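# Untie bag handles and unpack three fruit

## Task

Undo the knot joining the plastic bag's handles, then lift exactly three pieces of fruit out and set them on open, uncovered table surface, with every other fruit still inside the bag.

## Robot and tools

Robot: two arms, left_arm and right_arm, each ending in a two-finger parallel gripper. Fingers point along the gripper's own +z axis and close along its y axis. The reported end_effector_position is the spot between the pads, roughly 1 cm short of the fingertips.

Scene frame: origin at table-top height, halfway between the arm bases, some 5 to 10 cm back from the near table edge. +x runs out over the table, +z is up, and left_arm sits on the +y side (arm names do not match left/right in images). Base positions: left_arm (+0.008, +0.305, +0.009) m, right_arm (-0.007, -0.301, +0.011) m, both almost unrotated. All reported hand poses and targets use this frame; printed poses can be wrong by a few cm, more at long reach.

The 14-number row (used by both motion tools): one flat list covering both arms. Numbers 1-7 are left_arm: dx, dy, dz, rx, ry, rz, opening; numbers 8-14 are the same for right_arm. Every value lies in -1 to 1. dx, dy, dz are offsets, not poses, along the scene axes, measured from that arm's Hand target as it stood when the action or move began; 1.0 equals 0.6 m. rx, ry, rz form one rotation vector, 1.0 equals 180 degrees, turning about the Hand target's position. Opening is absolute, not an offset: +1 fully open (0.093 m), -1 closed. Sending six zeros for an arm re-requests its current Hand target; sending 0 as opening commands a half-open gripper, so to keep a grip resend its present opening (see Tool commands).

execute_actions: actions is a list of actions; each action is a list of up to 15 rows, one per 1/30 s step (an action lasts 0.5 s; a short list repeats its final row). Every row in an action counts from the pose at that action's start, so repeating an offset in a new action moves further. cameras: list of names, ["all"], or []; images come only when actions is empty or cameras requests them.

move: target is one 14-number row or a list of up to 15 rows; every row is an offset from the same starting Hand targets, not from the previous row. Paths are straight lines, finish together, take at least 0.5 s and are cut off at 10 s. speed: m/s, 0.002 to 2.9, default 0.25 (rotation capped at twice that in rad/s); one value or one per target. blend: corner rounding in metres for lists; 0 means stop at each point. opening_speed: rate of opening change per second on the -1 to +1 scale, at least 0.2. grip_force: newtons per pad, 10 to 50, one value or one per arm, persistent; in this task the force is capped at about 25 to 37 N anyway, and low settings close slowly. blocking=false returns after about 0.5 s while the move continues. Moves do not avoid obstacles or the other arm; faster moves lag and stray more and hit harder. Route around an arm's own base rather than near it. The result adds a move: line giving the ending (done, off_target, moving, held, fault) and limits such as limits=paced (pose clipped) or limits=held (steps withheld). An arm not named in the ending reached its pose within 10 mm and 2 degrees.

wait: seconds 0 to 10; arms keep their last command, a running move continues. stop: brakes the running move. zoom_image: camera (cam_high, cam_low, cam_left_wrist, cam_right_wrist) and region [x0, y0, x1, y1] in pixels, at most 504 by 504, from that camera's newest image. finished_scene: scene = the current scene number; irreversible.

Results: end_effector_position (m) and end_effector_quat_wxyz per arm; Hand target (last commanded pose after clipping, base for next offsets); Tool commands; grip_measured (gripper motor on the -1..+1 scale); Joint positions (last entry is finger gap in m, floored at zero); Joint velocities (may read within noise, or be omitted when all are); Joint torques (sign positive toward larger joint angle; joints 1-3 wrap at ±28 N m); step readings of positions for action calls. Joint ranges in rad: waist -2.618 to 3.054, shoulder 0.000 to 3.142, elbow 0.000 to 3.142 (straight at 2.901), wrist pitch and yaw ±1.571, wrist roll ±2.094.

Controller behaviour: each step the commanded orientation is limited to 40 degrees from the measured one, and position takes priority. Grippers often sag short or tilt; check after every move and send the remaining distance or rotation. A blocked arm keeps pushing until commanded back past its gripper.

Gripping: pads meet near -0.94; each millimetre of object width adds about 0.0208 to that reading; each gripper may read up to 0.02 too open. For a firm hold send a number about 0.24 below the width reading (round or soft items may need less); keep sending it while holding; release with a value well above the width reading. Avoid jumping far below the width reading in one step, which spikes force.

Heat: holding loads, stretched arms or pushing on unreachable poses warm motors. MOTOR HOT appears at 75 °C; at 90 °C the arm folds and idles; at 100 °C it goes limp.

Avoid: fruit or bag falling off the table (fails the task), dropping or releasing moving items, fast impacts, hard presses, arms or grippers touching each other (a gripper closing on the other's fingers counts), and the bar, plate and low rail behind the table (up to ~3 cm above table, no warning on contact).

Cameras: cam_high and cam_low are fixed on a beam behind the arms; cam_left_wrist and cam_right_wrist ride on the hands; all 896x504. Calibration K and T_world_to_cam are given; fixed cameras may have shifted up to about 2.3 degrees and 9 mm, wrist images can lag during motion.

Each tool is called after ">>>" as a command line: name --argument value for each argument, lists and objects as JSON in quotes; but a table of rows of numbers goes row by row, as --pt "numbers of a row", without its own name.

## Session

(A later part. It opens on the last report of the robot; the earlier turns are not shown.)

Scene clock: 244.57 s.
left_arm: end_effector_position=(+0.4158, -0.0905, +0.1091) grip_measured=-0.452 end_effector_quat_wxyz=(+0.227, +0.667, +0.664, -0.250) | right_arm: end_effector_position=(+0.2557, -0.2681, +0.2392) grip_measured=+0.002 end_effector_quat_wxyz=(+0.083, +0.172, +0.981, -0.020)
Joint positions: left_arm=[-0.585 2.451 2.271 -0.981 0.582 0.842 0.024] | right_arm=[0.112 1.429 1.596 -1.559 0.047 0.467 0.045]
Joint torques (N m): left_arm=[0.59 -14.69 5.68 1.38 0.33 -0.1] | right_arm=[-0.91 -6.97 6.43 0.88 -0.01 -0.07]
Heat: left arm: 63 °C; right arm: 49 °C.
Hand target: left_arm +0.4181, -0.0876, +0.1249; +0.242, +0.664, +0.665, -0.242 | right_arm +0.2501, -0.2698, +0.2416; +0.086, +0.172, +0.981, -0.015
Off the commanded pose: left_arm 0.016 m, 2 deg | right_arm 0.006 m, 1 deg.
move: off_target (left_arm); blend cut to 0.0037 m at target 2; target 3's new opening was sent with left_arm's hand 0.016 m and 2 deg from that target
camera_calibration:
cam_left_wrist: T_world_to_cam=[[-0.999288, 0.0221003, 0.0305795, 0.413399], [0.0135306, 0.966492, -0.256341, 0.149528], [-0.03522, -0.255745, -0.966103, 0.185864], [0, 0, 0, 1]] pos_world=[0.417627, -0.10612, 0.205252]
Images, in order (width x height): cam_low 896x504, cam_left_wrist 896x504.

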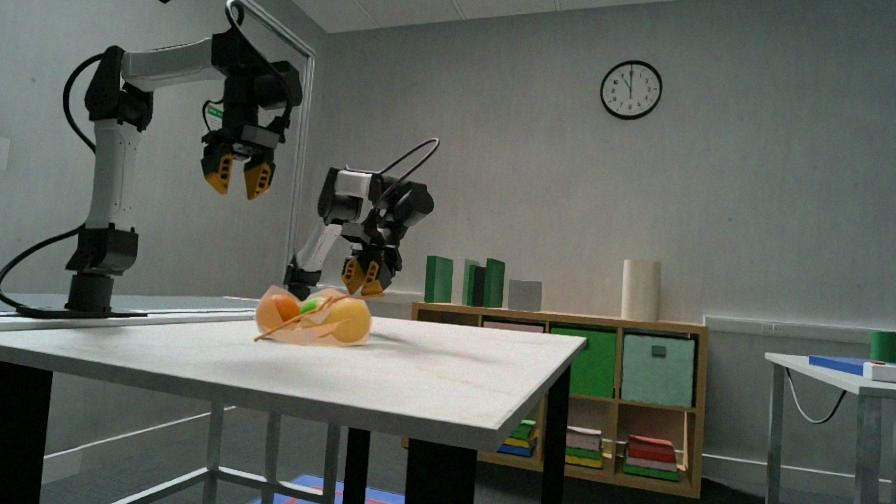

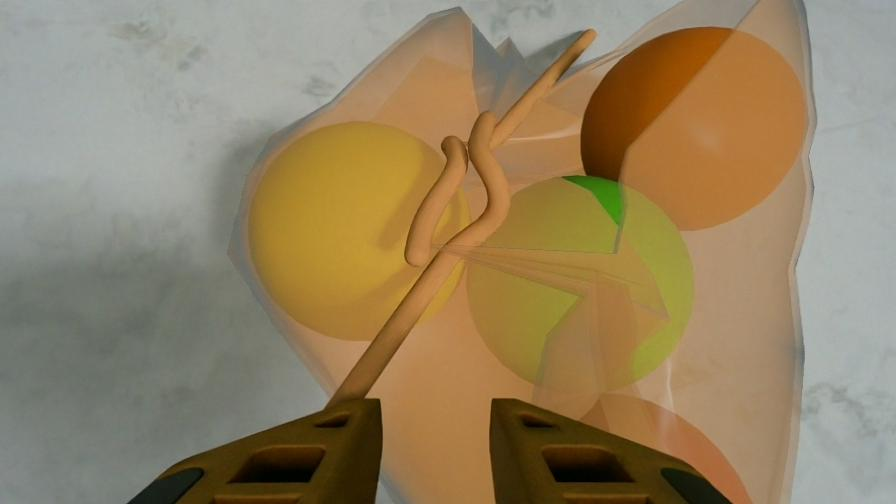

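>>> move --target '[0.01,-0.048,-0.04,0,0,0,-0.7,0,0,0,0,0,0,0]' --speed 0.06 --cameras '["cam_left_wrist"]'

>>> zoom_image --camera "cam_left_wrist" --region '[320, 230, 600, 500]'

Scene clock: 300.10 s.
left_arm: end_effector_position=(+0.4186, -0.1154, +0.1068) grip_measured=-0.698 end_effector_quat_wxyz=(+0.242, +0.667, +0.659, -0.249) | right_arm: end_effector_position=(+0.2557, -0.2681, +0.2392) grip_measured=+0.002 end_effector_quat_wxyz=(+0.083, +0.172, +0.981, -0.020)
Joint positions: left_arm=[-0.621 2.507 2.348 -0.946 0.569 0.8 0.012] | right_arm=[0.112 1.429 1.596 -1.559 0.047 0.467 0.045]
Joint torques (N m): left_arm=[0.28 -10.28 8.94 1.39 0.28 -0.11] | right_arm=[-0.94 -7.08 6.39 0.86 -0.02 -0.07]
Heat: left arm: 75 °C; right arm: 49 °C. Fold the left arm in close to its base, or ease its load, before you think long.
Hand target: left_arm +0.4240, -0.1165, +0.1009; +0.242, +0.664, +0.665, -0.242 | right_arm +0.2501, -0.2698, +0.2416; +0.086, +0.172, +0.981, -0.015
Off the commanded pose: left_arm 0.008 m, 1 deg | right_arm 0.006 m, 1 deg.
MOTOR HOT: joint 2 (shoulder) of the left arm reports 75 °C; the controller's stop level is 90 °C. To cool a motor, set the load down, stop pushing, or move to a pose that needs little force.
move: done
camera_calibration:
cam_left_wrist: T_world_to_cam=[[-0.999771, 0.0206877, 0.00545786, 0.419518], [0.0183657, 0.960663, -0.277108, 0.17246], [-0.0109759, -0.276944, -0.960823, 0.164277], [0, 0, 0, 1]] pos_world=[0.418058, -0.128859, 0.203341]
Images, in order (width x height): cam_left_wrist 896x504.

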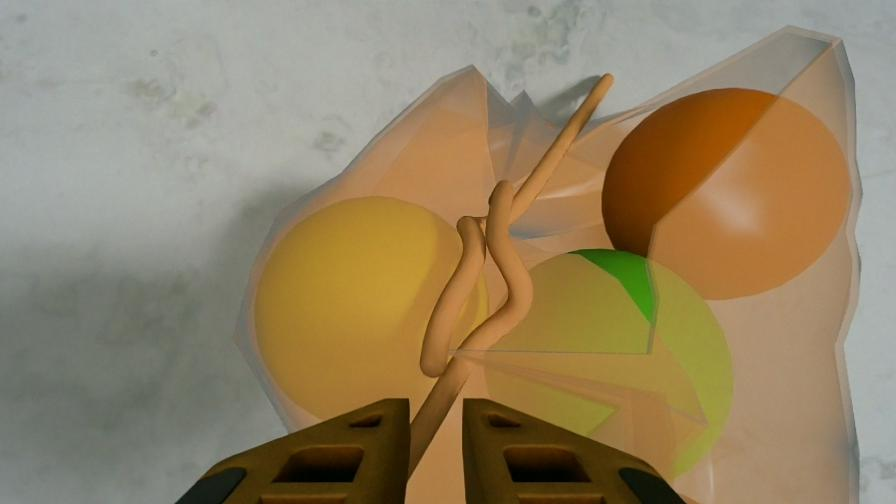

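Scaled by 1.800 from the camera's 896x504 image, which has a finer 1280x720 frame.

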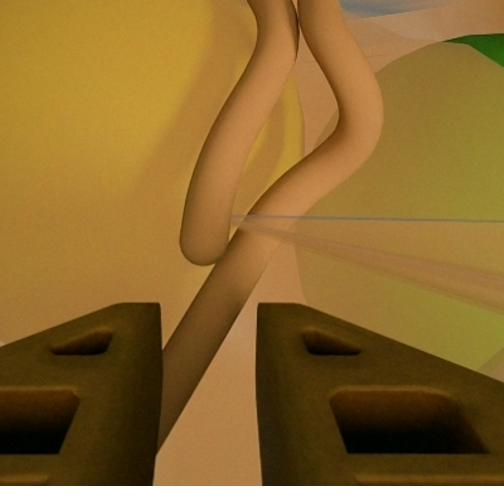

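>>> move --pt "-0.03 0.12 0.12 0 0 0 -0.7 0 0 0 0 0 0 0" --pt "-0.22 0.5 0.15 0 0 0 -0.7 0.267 0.175 -0.118 0 0 0.6107 -0.3" --speed '[0.15,0.3]' --blend 0.02 --cameras '["all"]'

>>> zoom_image --camera "cam_right_wrist" --region '[250, 200, 650, 500]'

Scene clock: 337.87 s.
left_arm: end_effector_position=(+0.2987, +0.1825, +0.1886) grip_measured=-0.698 end_effector_quat_wxyz=(+0.242, +0.664, +0.666, -0.239) | right_arm: end_effector_position=(+0.4107, -0.1682, +0.1677) grip_measured=-0.298 end_effector_quat_wxyz=(-0.067, +0.700, -0.709, -0.052)
Joint positions: left_arm=[-0.023 1.64 1.414 -1.311 0.702 1.51 0.012] | right_arm=[0.211 2.17 2.252 -1.559 -0.196 -1.331 0.031]
Joint torques (N m): left_arm=[0.65 -7.51 5.11 0.33 0.61 0.08] | right_arm=[0.03 -9.76 10.97 0.38 -0.26 -0.05]
Heat: left arm: 70 °C; right arm: 49 °C.
Hand target: left_arm +0.2919, +0.1835, +0.1909; +0.242, +0.664, +0.665, -0.242 | right_arm +0.4104, -0.1649, +0.1707; -0.062, +0.704, -0.705, -0.062
Off the commanded pose: left_arm 0.007 m, 0 deg | right_arm 0.005 m, 1 deg.
MOTOR HOT: cleared for the motors of the left arm.
joint sent to its limit (right arm) — joint 4 (wrist pitch), lower limit. The joint targets still meet the commanded pose.
move: done
camera_calibration:
cam_left_wrist: T_world_to_cam=[[-0.999988, 0.00432496, -0.00211568, 0.297498], [0.00472796, 0.965125, -0.261747, -0.0885064], [0.000909852, -0.261754, -0.965134, 0.318498], [0, 0, 0, 1]] pos_world=[0.297623, 0.167501, 0.284856]
cam_right_wrist: T_world_to_cam=[[0.99977, -0.00547555, 0.0207154, -0.415162], [-0.0104638, -0.96844, 0.249028, -0.160516], [0.018698, -0.249187, -0.968275, 0.198622], [0, 0, 0, 1]] pos_world=[0.409673, -0.108229, 0.240894]

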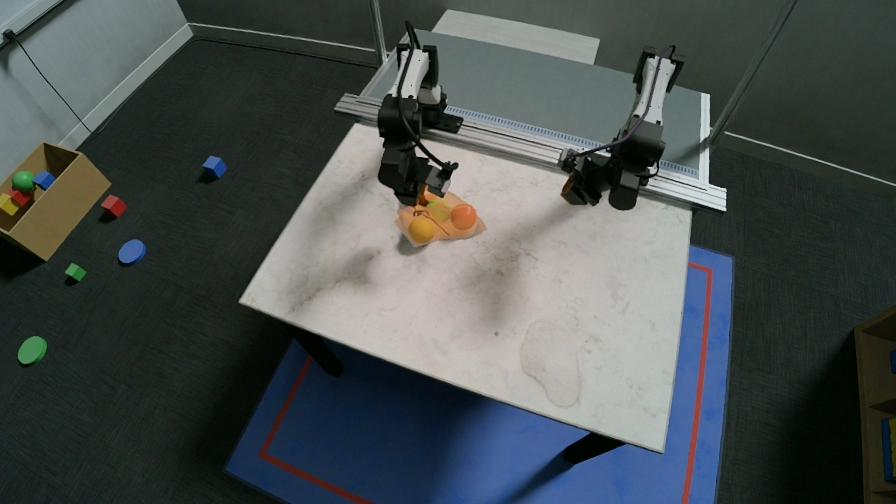

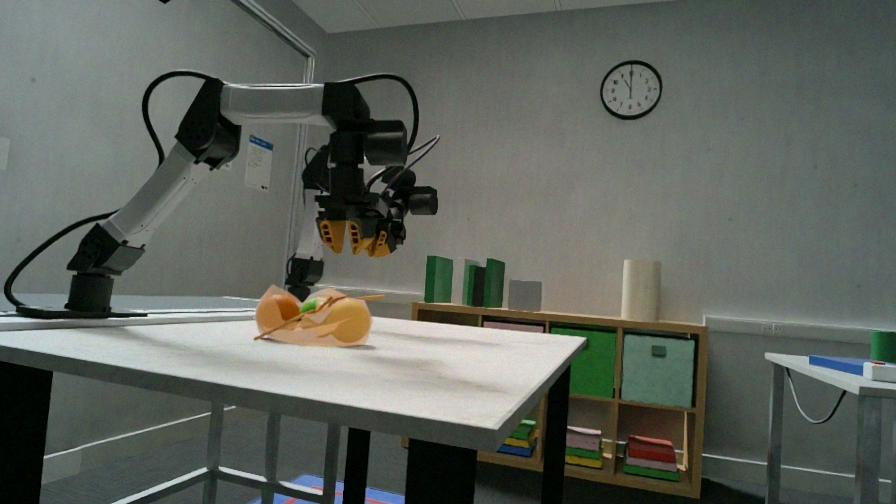

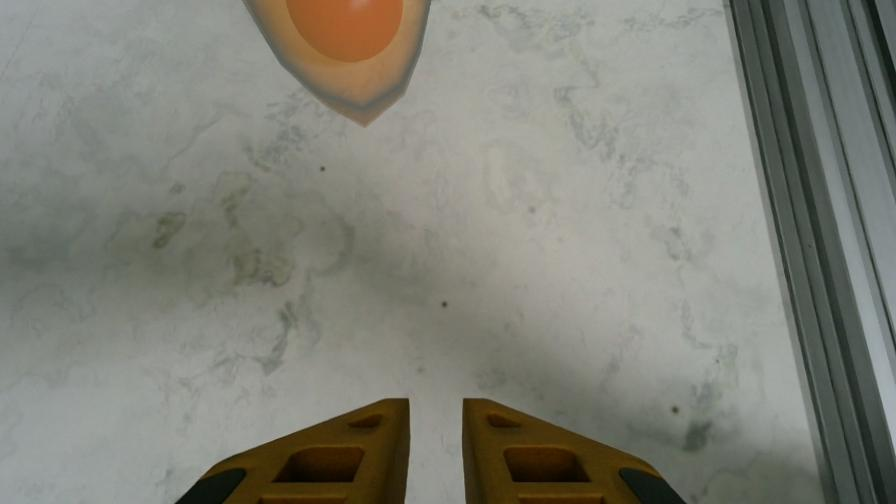

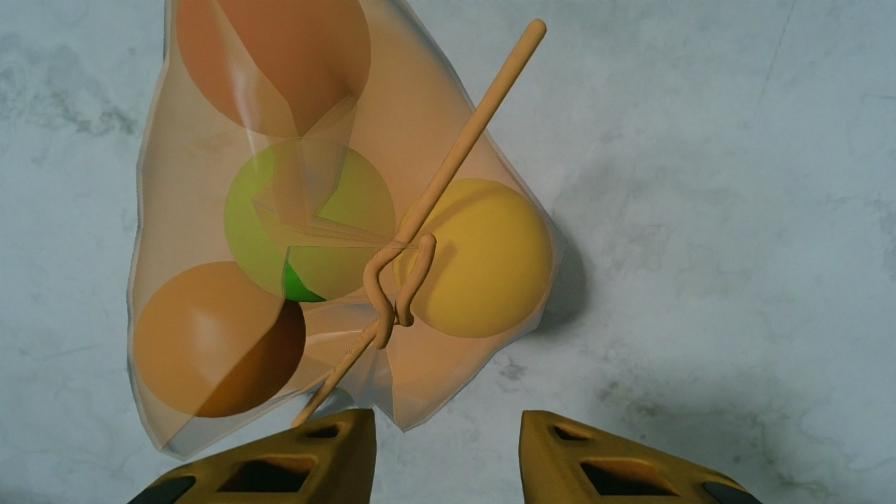

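Scaled by 1.260 from the camera's 896x504 image, which has a finer 1280x720 frame.

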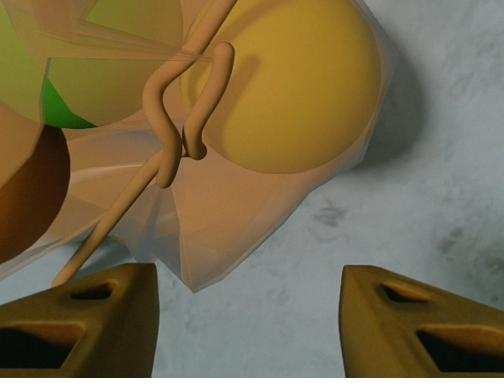

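>>> zoom_image --camera "cam_right_wrist" --region '[330, 210, 470, 370]'

Scaled by 3.150 from the camera's 896x504 image, which has a finer 1280x720 frame.

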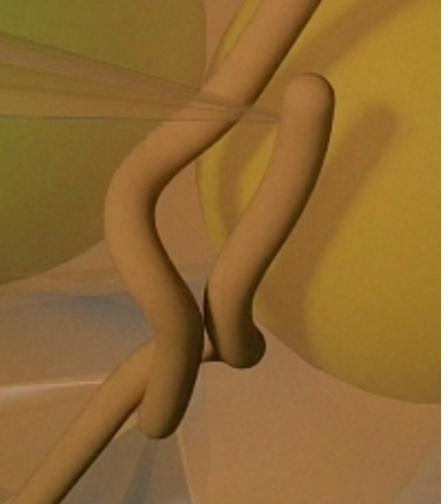

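>>> move --target '[0,0,0,0,0,0,-0.7,-0.015,0.0133,-0.125,0,0,0,-0.65]' --speed 0.1 --cameras '["cam_right_wrist","cam_low"]'

>>> zoom_image --camera "cam_right_wrist" --region '[320, 230, 580, 500]'

>>> zoom_image --camera "cam_low" --region '[230, 230, 400, 360]'

Scene clock: 395.50 s.
left_arm: end_effector_position=(+0.2987, +0.1825, +0.1886) grip_measured=-0.698 end_effector_quat_wxyz=(+0.242, +0.664, +0.666, -0.239) | right_arm: end_effector_position=(+0.4004, -0.1605, +0.0851) grip_measured=-0.648 end_effector_quat_wxyz=(-0.042, +0.705, -0.705, -0.069)
Joint positions: left_arm=[-0.023 1.64 1.414 -1.311 0.702 1.51 0.012] | right_arm=[0.241 2.152 1.894 -1.275 -0.197 -1.32 0.014]
Joint torques (N m): left_arm=[0.65 -7.47 5.07 0.32 0.6 0.08] | right_arm=[0.1 -14.63 6.06 0.73 -0.23 0.06]
Heat: left arm: 62 °C; right arm: 56 °C.
Hand target: left_arm +0.2919, +0.1835, +0.1909; +0.242, +0.664, +0.665, -0.242 | right_arm +0.4015, -0.1569, +0.0957; -0.062, +0.704, -0.705, -0.062
Off the commanded pose: left_arm 0.007 m, 0 deg | right_arm 0.011 m, 2 deg.
move: off_target (right_arm)
camera_calibration:
cam_right_wrist: T_world_to_cam=[[0.99927, 0.0116199, -0.0364064, -0.395267], [0.0206657, -0.965652, 0.259016, -0.14547], [-0.0321462, -0.259579, -0.965187, 0.139258], [0, 0, 0, 1]] pos_world=[0.402461, -0.0997325, 0.157699]
Images, in order (width x height): cam_low 896x504, cam_right_wrist 896x504.

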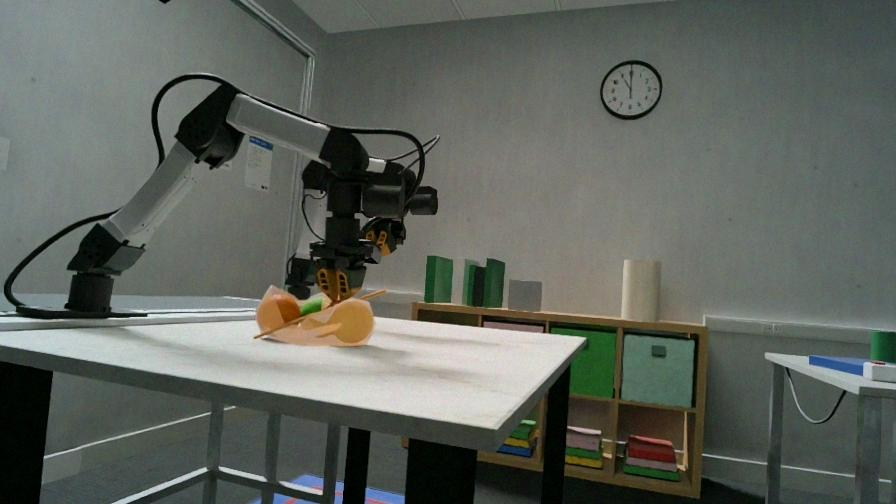

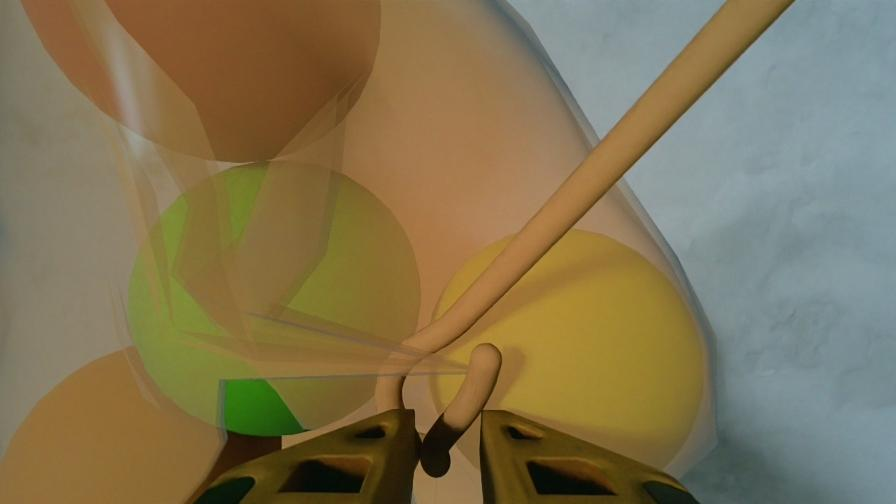

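Scaled by 1.867 from the camera's 896x504 image, which has a finer 1280x720 frame.

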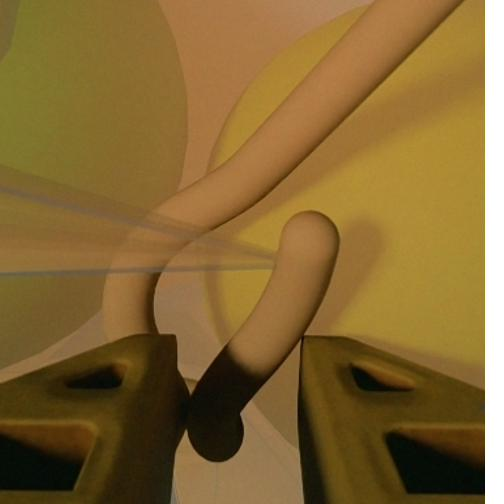

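Scaled by 2.965 from the camera's 896x504 image, which has a finer 1280x720 frame.

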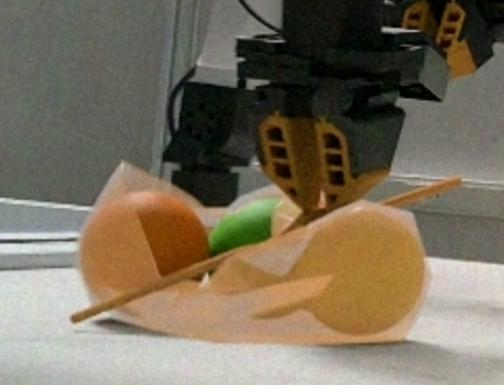

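>>> move --target '[0,0,0,0,0,0,-0.7,0.006,0.0033,-0.014,0,0,0,-0.65]' --speed 0.04

>>> move --target '[0,0,0,0,0,0,-0.7,0,0,0,0,0,0,-1]' --speed 0.04 --opening_speed 0.4 --cameras '["cam_right_wrist","cam_low"]'

>>> zoom_image --camera "cam_right_wrist" --region '[320, 230, 580, 500]'

Scene clock: 411.93 s.
left_arm: end_effector_position=(+0.2987, +0.1825, +0.1886) grip_measured=-0.698 end_effector_quat_wxyz=(+0.242, +0.664, +0.666, -0.239) | right_arm: end_effector_position=(+0.4041, -0.1575, +0.0852) grip_measured=-0.648 end_effector_quat_wxyz=(-0.051, +0.706, -0.704, -0.065)
Joint positions: left_arm=[-0.023 1.64 1.414 -1.311 0.702 1.51 0.012] | right_arm=[0.245 2.152 1.894 -1.256 -0.199 -1.317 0.014]
Joint torques (N m): left_arm=[0.68 -7.46 5.14 0.31 0.59 0.08] | right_arm=[0.06 -12.71 5.83 0.89 -0.19 0.08]
Heat: left arm: 61 °C; right arm: 52 °C.
Hand target: left_arm +0.2919, +0.1835, +0.1909; +0.242, +0.664, +0.665, -0.242 | right_arm +0.4050, -0.1550, +0.0873; -0.062, +0.704, -0.705, -0.062
Off the commanded pose: left_arm 0.007 m, 0 deg | right_arm 0.003 m, 1 deg.
move: done

Scene clock: 413.03 s.
left_arm: end_effector_position=(+0.2987, +0.1825, +0.1886) grip_measured=-0.698 end_effector_quat_wxyz=(+0.242, +0.664, +0.666, -0.239) | right_arm: end_effector_position=(+0.4048, -0.1574, +0.0838) grip_measured=-0.987 end_effector_quat_wxyz=(-0.052, +0.705, -0.704, -0.065)
Joint positions: left_arm=[-0.023 1.64 1.414 -1.311 0.702 1.51 0.012] | right_arm=[0.245 2.152 1.889 -1.247 -0.2 -1.316 0]
Joint torques (N m): left_arm=[0.7 -7.47 5.05 0.33 0.59 0.07] | right_arm=[0.09 -12.9 6.46 0.78 -0.23 0.08]
Heat: left arm: 61 °C; right arm: 52 °C.
Hand target: left_arm +0.2919, +0.1835, +0.1909; +0.242, +0.664, +0.665, -0.242 | right_arm +0.4051, -0.1549, +0.0874; -0.062, +0.704, -0.705, -0.062
Off the commanded pose: left_arm 0.007 m, 0 deg | right_arm 0.004 m, 1 deg.
move: done
camera_calibration:
cam_right_wrist: T_world_to_cam=[[0.999785, 0.0122833, -0.0166761, -0.401479], [0.0160919, -0.967578, 0.252061, -0.140023], [-0.0130393, -0.252275, -0.967568, 0.13249], [0, 0, 0, 1]] pos_world=[0.405374, -0.0971278, 0.156792]
Images, in order (width x height): cam_low 896x504, cam_right_wrist 896x504.

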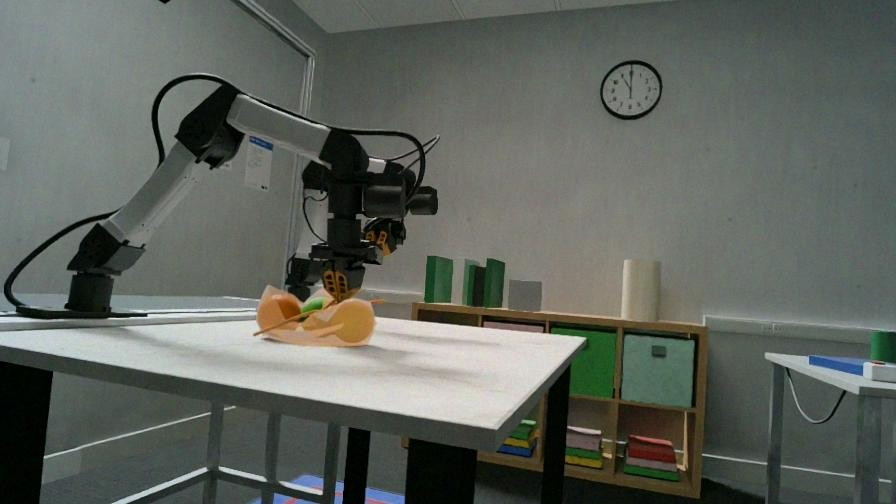

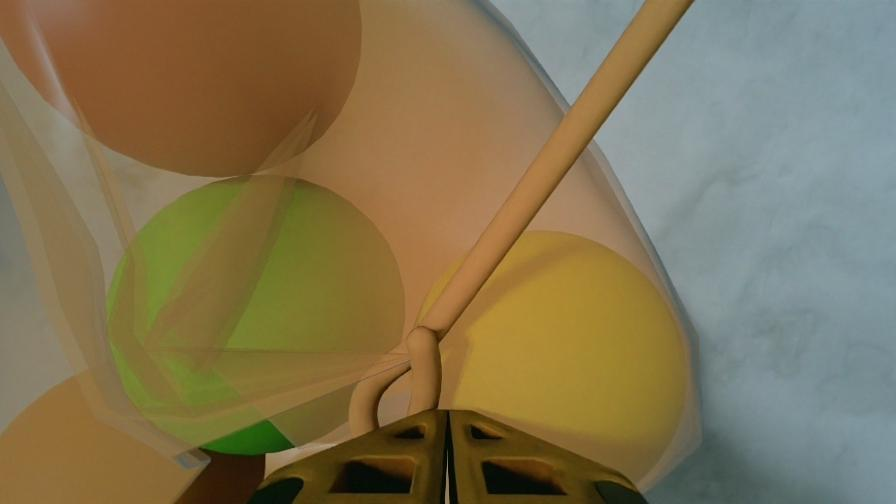

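Scaled by 1.867 from the camera's 896x504 image, which has a finer 1280x720 frame.

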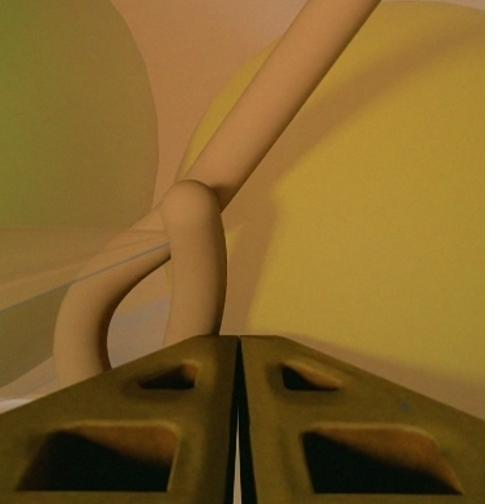

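>>> move --pt "0 0 0 0 0 0 -0.7 0 0 0.04 0 0 0 -1" --pt "0 0 0 0 0 0 -0.7 -0.0085 0.0125 0.04 0 0 0 -0.65" --pt "0 0 0 0 0 0 -0.7 -0.0085 0.0125 -0.005 0 0 0 -0.65" --speed 0.06 --cameras '["cam_right_wrist","cam_low"]'

>>> zoom_image --camera "cam_right_wrist" --region '[320, 230, 580, 500]'

Scene clock: 433.50 s.
left_arm: end_effector_position=(+0.2987, +0.1825, +0.1886) grip_measured=-0.698 end_effector_quat_wxyz=(+0.242, +0.664, +0.666, -0.239) | right_arm: end_effector_position=(+0.3986, -0.1488, +0.0824) grip_measured=-0.652 end_effector_quat_wxyz=(-0.051, +0.705, -0.704, -0.069)
Joint positions: left_arm=[-0.023 1.64 1.414 -1.311 0.702 1.51 0.012] | right_arm=[0.266 2.141 1.866 -1.238 -0.205 -1.296 0.014]
Joint torques (N m): left_arm=[0.65 -7.5 5.18 0.31 0.6 0.06] | right_arm=[0.23 -13.05 5.67 0.94 -0.11 0.08]
Heat: left arm: 60 °C; right arm: 51 °C.
Hand target: left_arm +0.2919, +0.1835, +0.1909; +0.242, +0.664, +0.665, -0.242 | right_arm +0.4000, -0.1475, +0.0845; -0.062, +0.704, -0.705, -0.062
Off the commanded pose: left_arm 0.007 m, 0 deg | right_arm 0.003 m, 2 deg.
move: done; target 2's new opening was sent with right_arm's hand 0.018 m and 2 deg from that target
camera_calibration:
cam_right_wrist: T_world_to_cam=[[0.999617, 0.0135274, -0.0241428, -0.394552], [0.0190825, -0.968751, 0.2473, -0.132395], [-0.0200431, -0.247666, -0.968638, 0.136861], [0, 0, 0, 1]] pos_world=[0.399671, -0.0890247, 0.155784]
Images, in order (width x height): cam_low 896x504, cam_right_wrist 896x504.

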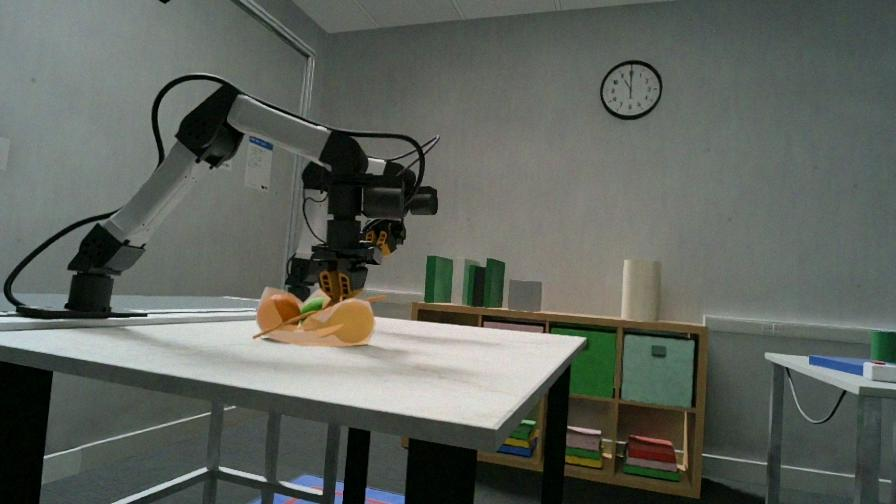

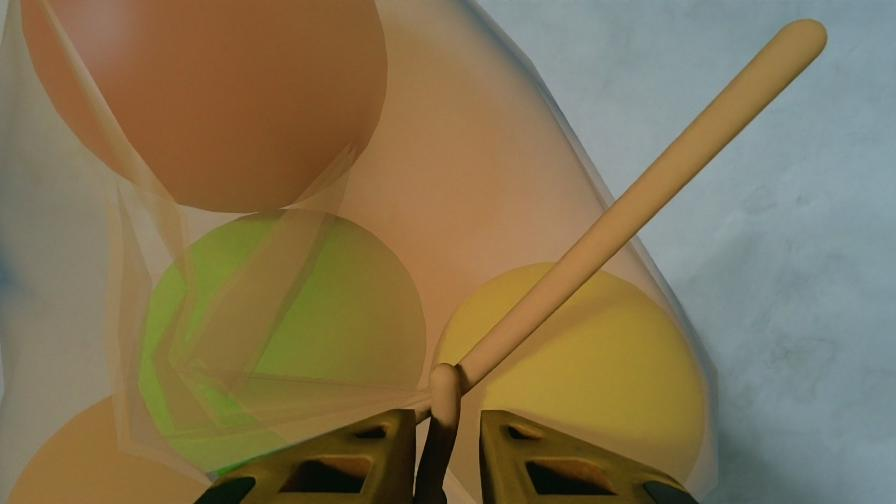

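Scaled by 1.867 from the camera's 896x504 image, which has a finer 1280x720 frame.

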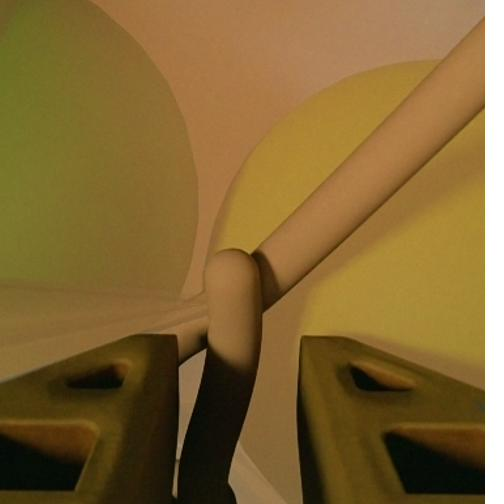

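>>> move --target '[0,0,0,0,0,0,-0.7,0.0015,-0.004,-0.03,0,0,0,-0.65]' --speed 0.04 --cameras '["cam_right_wrist"]'

>>> zoom_image --camera "cam_right_wrist" --region '[320, 230, 580, 500]'

Scene clock: 446.93 s.
left_arm: end_effector_position=(+0.2987, +0.1825, +0.1886) grip_measured=-0.698 end_effector_quat_wxyz=(+0.242, +0.664, +0.666, -0.239) | right_arm: end_effector_position=(+0.3976, -0.1452, +0.0792) grip_measured=-0.652 end_effector_quat_wxyz=(-0.066, +0.705, -0.702, -0.074)
Joint positions: left_arm=[-0.023 1.64 1.414 -1.311 0.702 1.51 0.012] | right_arm=[0.266 2.121 1.818 -1.189 -0.228 -1.296 0.014]
Joint torques (N m): left_arm=[0.65 -7.49 5.14 0.32 0.6 0.06] | right_arm=[-0.38 -10.1 4.57 1.19 0.07 0.05]
Heat: left arm: 60 °C; right arm: 52 °C.
Hand target: left_arm +0.2919, +0.1835, +0.1909; +0.242, +0.664, +0.665, -0.242 | right_arm +0.4008, -0.1498, +0.0665; -0.062, +0.704, -0.705, -0.062
Off the commanded pose: left_arm 0.007 m, 0 deg | right_arm 0.014 m, 2 deg.
move: off_target (right_arm)
camera_calibration:
cam_right_wrist: T_world_to_cam=[[0.999833, 0.0154045, -0.00987856, -0.394643], [0.0172029, -0.975276, 0.22032, -0.126167], [-0.00624041, -0.220453, -0.975378, 0.133642], [0, 0, 0, 1]] pos_world=[0.397581, -0.0875067, 0.15425]
Images, in order (width x height): cam_right_wrist 896x504.

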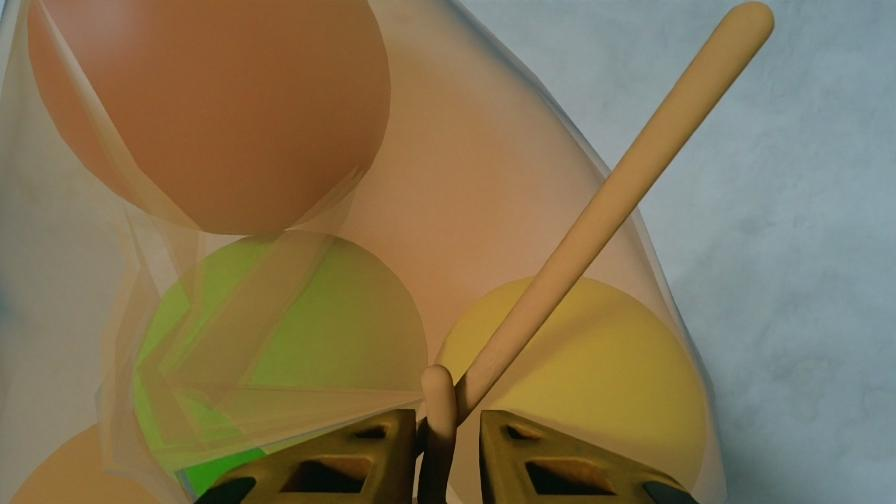

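Scaled by 1.867 from the camera's 896x504 image, which has a finer 1280x720 frame.

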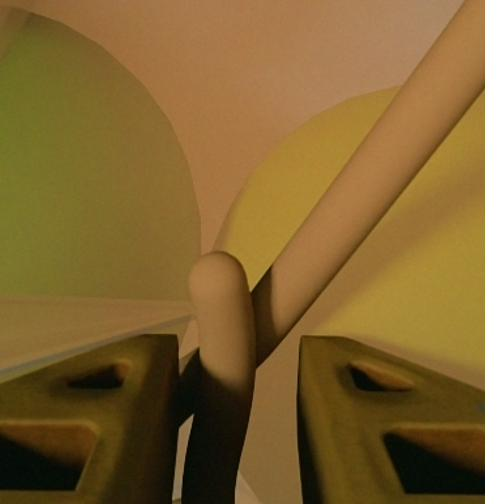

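>>> move --target '[0,0,0,0,0,0,-0.7,0,-0.01,0.14,0,0,0,-0.65]' --speed 0.12 --cameras '["cam_right_wrist","cam_left_wrist"]'

>>> zoom_image --camera "cam_right_wrist" --region '[330, 210, 530, 410]'

Scene clock: 493.57 s.
left_arm: end_effector_position=(+0.2987, +0.1825, +0.1886) grip_measured=-0.698 end_effector_quat_wxyz=(+0.242, +0.664, +0.666, -0.239) | right_arm: end_effector_position=(+0.3981, -0.1491, +0.1472) grip_measured=-0.652 end_effector_quat_wxyz=(-0.067, +0.705, -0.703, -0.067)
Joint positions: left_arm=[-0.023 1.64 1.414 -1.311 0.702 1.51 0.012] | right_arm=[0.255 2.121 2.089 -1.453 -0.217 -1.304 0.014]
Joint torques (N m): left_arm=[0.73 -7.5 5.18 0.32 0.58 0.07] | right_arm=[-0.98 -9.69 10.99 0.36 -0.01 -0.09]
Heat: left arm: 59 °C; right arm: 47 °C.
Hand target: left_arm +0.2919, +0.1835, +0.1909; +0.242, +0.664, +0.665, -0.242 | right_arm +0.4009, -0.1558, +0.1504; -0.062, +0.704, -0.705, -0.062
Off the commanded pose: left_arm 0.007 m, 0 deg | right_arm 0.008 m, 1 deg.
move: done
camera_calibration:
cam_left_wrist: T_world_to_cam=[[-0.999988, 0.00432496, -0.00211568, 0.297498], [0.00472796, 0.965125, -0.261747, -0.0885064], [0.000909852, -0.261754, -0.965134, 0.318498], [0, 0, 0, 1]] pos_world=[0.297623, 0.167501, 0.284856]
cam_right_wrist: T_world_to_cam=[[0.999914, 0.0130358, 0.00162032, -0.396529], [0.0123169, -0.973275, 0.229312, -0.143916], [0.00456628, -0.229272, -0.973352, 0.193167], [0, 0, 0, 1]] pos_world=[0.397386, -0.0906129, 0.221664]
Images, in order (width x height): cam_left_wrist 896x504, cam_right_wrist 896x504.

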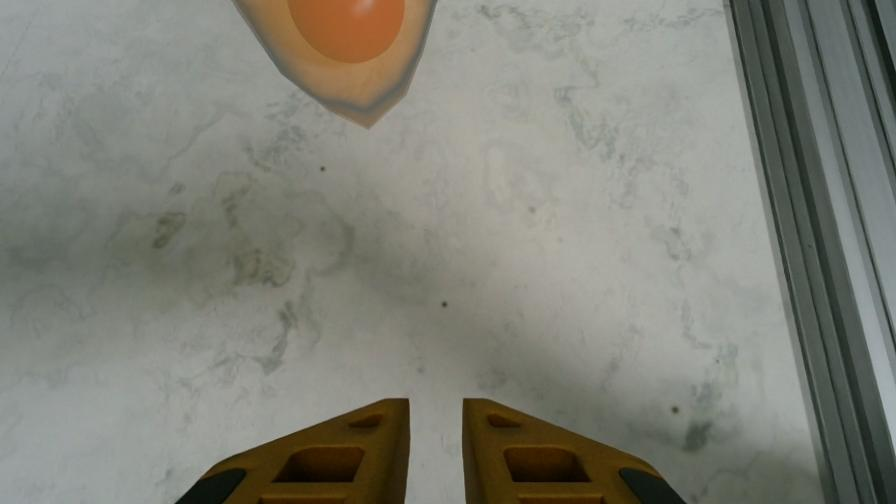

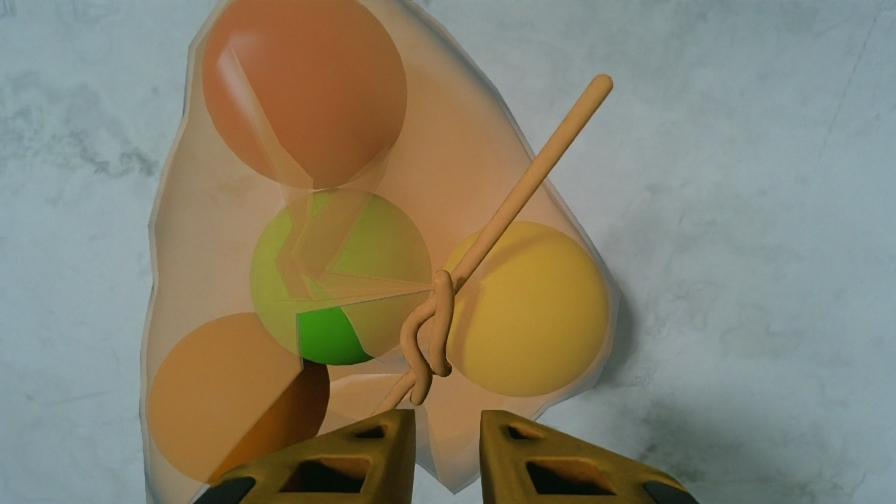

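Scaled by 2.520 from the camera's 896x504 image, which has a finer 1280x720 frame.

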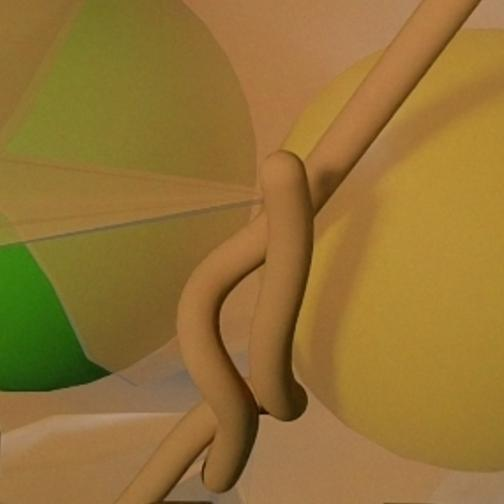

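>>> move --target '[0,0,0,0,0,0,-0.7,-0.0215,-0.0637,-0.084,0,0,0,-0.65]' --speed 0.1 --cameras '["cam_right_wrist","cam_low"]'

>>> zoom_image --camera "cam_right_wrist" --region '[320, 230, 580, 500]'

Scene clock: 529.27 s.
left_arm: end_effector_position=(+0.2987, +0.1825, +0.1886) grip_measured=-0.698 end_effector_quat_wxyz=(+0.242, +0.664, +0.666, -0.239) | right_arm: end_effector_position=(+0.3862, -0.1894, +0.0876) grip_measured=-0.652 end_effector_quat_wxyz=(-0.046, +0.703, -0.706, -0.077)
Joint positions: left_arm=[-0.023 1.64 1.414 -1.311 0.702 1.51 0.012] | right_arm=[0.172 2.072 1.772 -1.248 -0.217 -1.387 0.014]
Joint torques (N m): left_arm=[0.68 -7.51 5.18 0.32 0.61 0.07] | right_arm=[-0.91 -14.41 6.48 0.66 -0.07 -0.11]
Heat: left arm: 58 °C; right arm: 53 °C.
Hand target: left_arm +0.2919, +0.1835, +0.1909; +0.242, +0.664, +0.665, -0.242 | right_arm +0.3880, -0.1940, +0.1000; -0.062, +0.704, -0.704, -0.062
Off the commanded pose: left_arm 0.007 m, 0 deg | right_arm 0.013 m, 3 deg.
move: off_target (right_arm)
camera_calibration:
cam_right_wrist: T_world_to_cam=[[0.999075, 0.00888818, -0.0420702, -0.380658], [0.0188603, -0.969845, 0.242992, -0.172505], [-0.0386418, -0.243561, -0.969116, 0.139584], [0, 0, 0, 1]] pos_world=[0.388953, -0.129923, 0.161176]
Images, in order (width x height): cam_low 896x504, cam_right_wrist 896x504.

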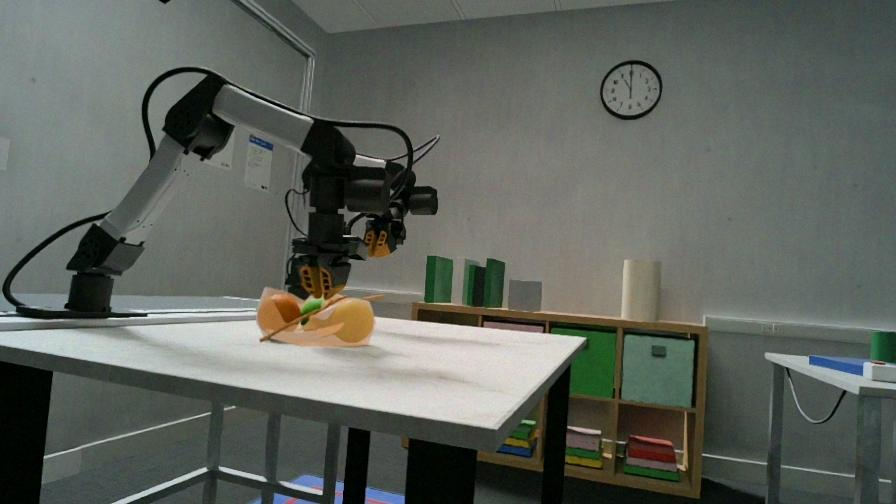

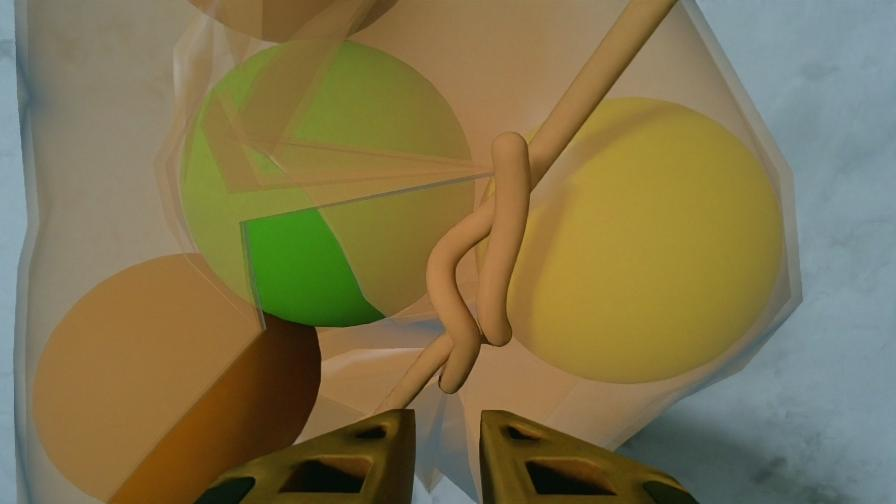

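Scaled by 1.867 from the camera's 896x504 image, which has a finer 1280x720 frame.

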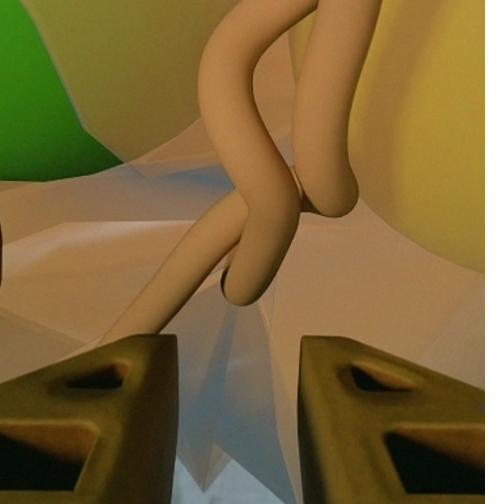

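>>> move --target '[0,0,0,0,0,0,-0.7,0.0035,0.002,-0.058,0,0,0,-0.65]' --speed 0.05 --cameras '["cam_right_wrist","cam_low"]'

>>> zoom_image --camera "cam_right_wrist" --region '[320, 230, 580, 500]'

Scene clock: 541.47 s.
left_arm: end_effector_position=(+0.2987, +0.1825, +0.1886) grip_measured=-0.698 end_effector_quat_wxyz=(+0.242, +0.664, +0.666, -0.239) | right_arm: end_effector_position=(+0.3891, -0.1898, +0.0633) grip_measured=-0.652 end_effector_quat_wxyz=(-0.057, +0.704, -0.705, -0.069)
Joint positions: left_arm=[-0.023 1.64 1.414 -1.311 0.702 1.51 0.012] | right_arm=[0.172 2.071 1.673 -1.124 -0.217 -1.387 0.014]
Joint torques (N m): left_arm=[0.7 -7.45 5.07 0.3 0.61 0.08] | right_arm=[-0.47 -11.88 6.43 0.69 -0.13 -0.04]
Heat: left arm: 58 °C; right arm: 51 °C.
Hand target: left_arm +0.2919, +0.1835, +0.1909; +0.242, +0.664, +0.665, -0.242 | right_arm +0.3901, -0.1928, +0.0653; -0.062, +0.704, -0.705, -0.062
Off the commanded pose: left_arm 0.007 m, 0 deg | right_arm 0.004 m, 1 deg.
move: done
camera_calibration:
cam_right_wrist: T_world_to_cam=[[0.999825, 0.0100118, -0.0157846, -0.38633], [0.0134929, -0.970976, 0.238798, -0.164846], [-0.0129356, -0.238969, -0.970941, 0.107017], [0, 0, 0, 1]] pos_world=[0.389871, -0.13062, 0.137174]
Images, in order (width x height): cam_low 896x504, cam_right_wrist 896x504.

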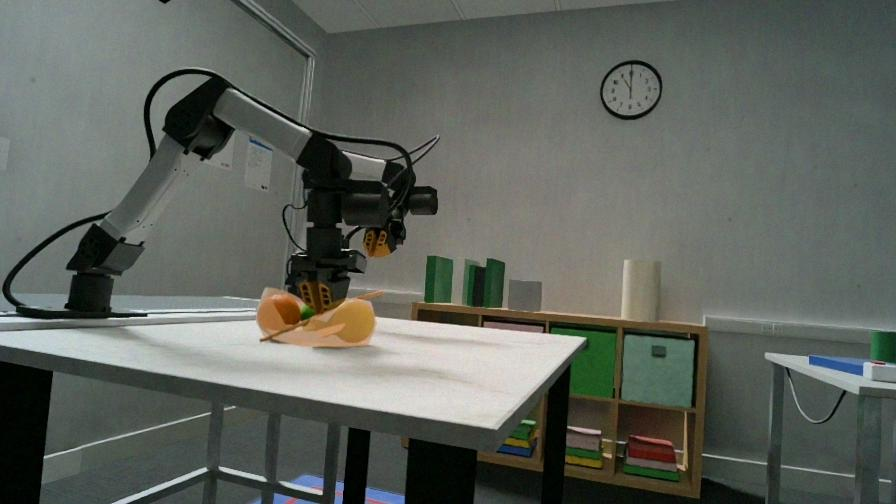

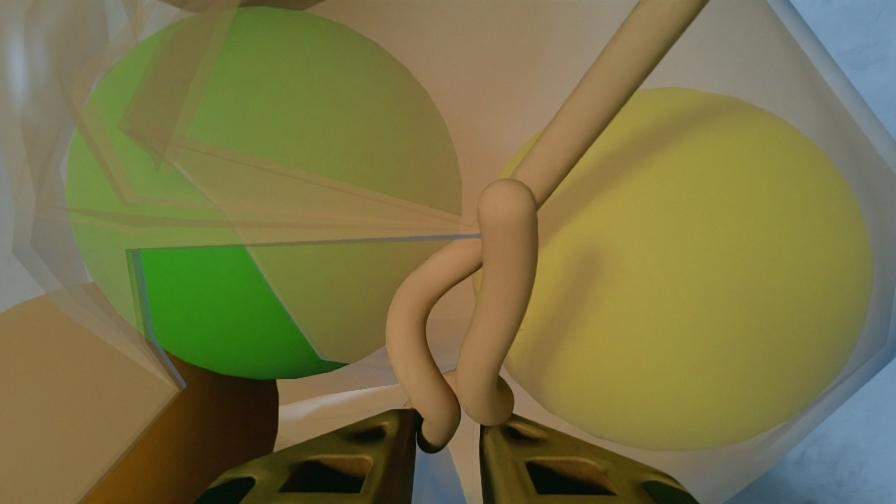

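Scaled by 1.867 from the camera's 896x504 image, which has a finer 1280x720 frame.

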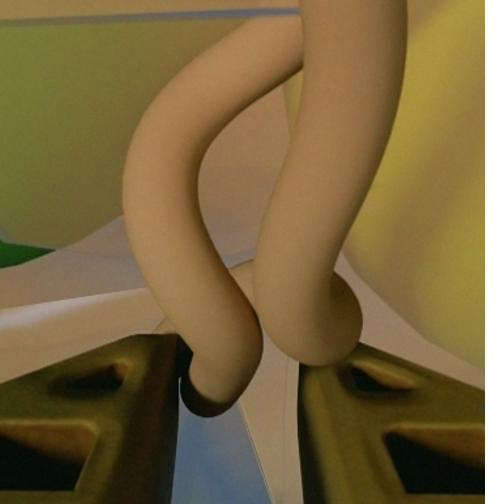

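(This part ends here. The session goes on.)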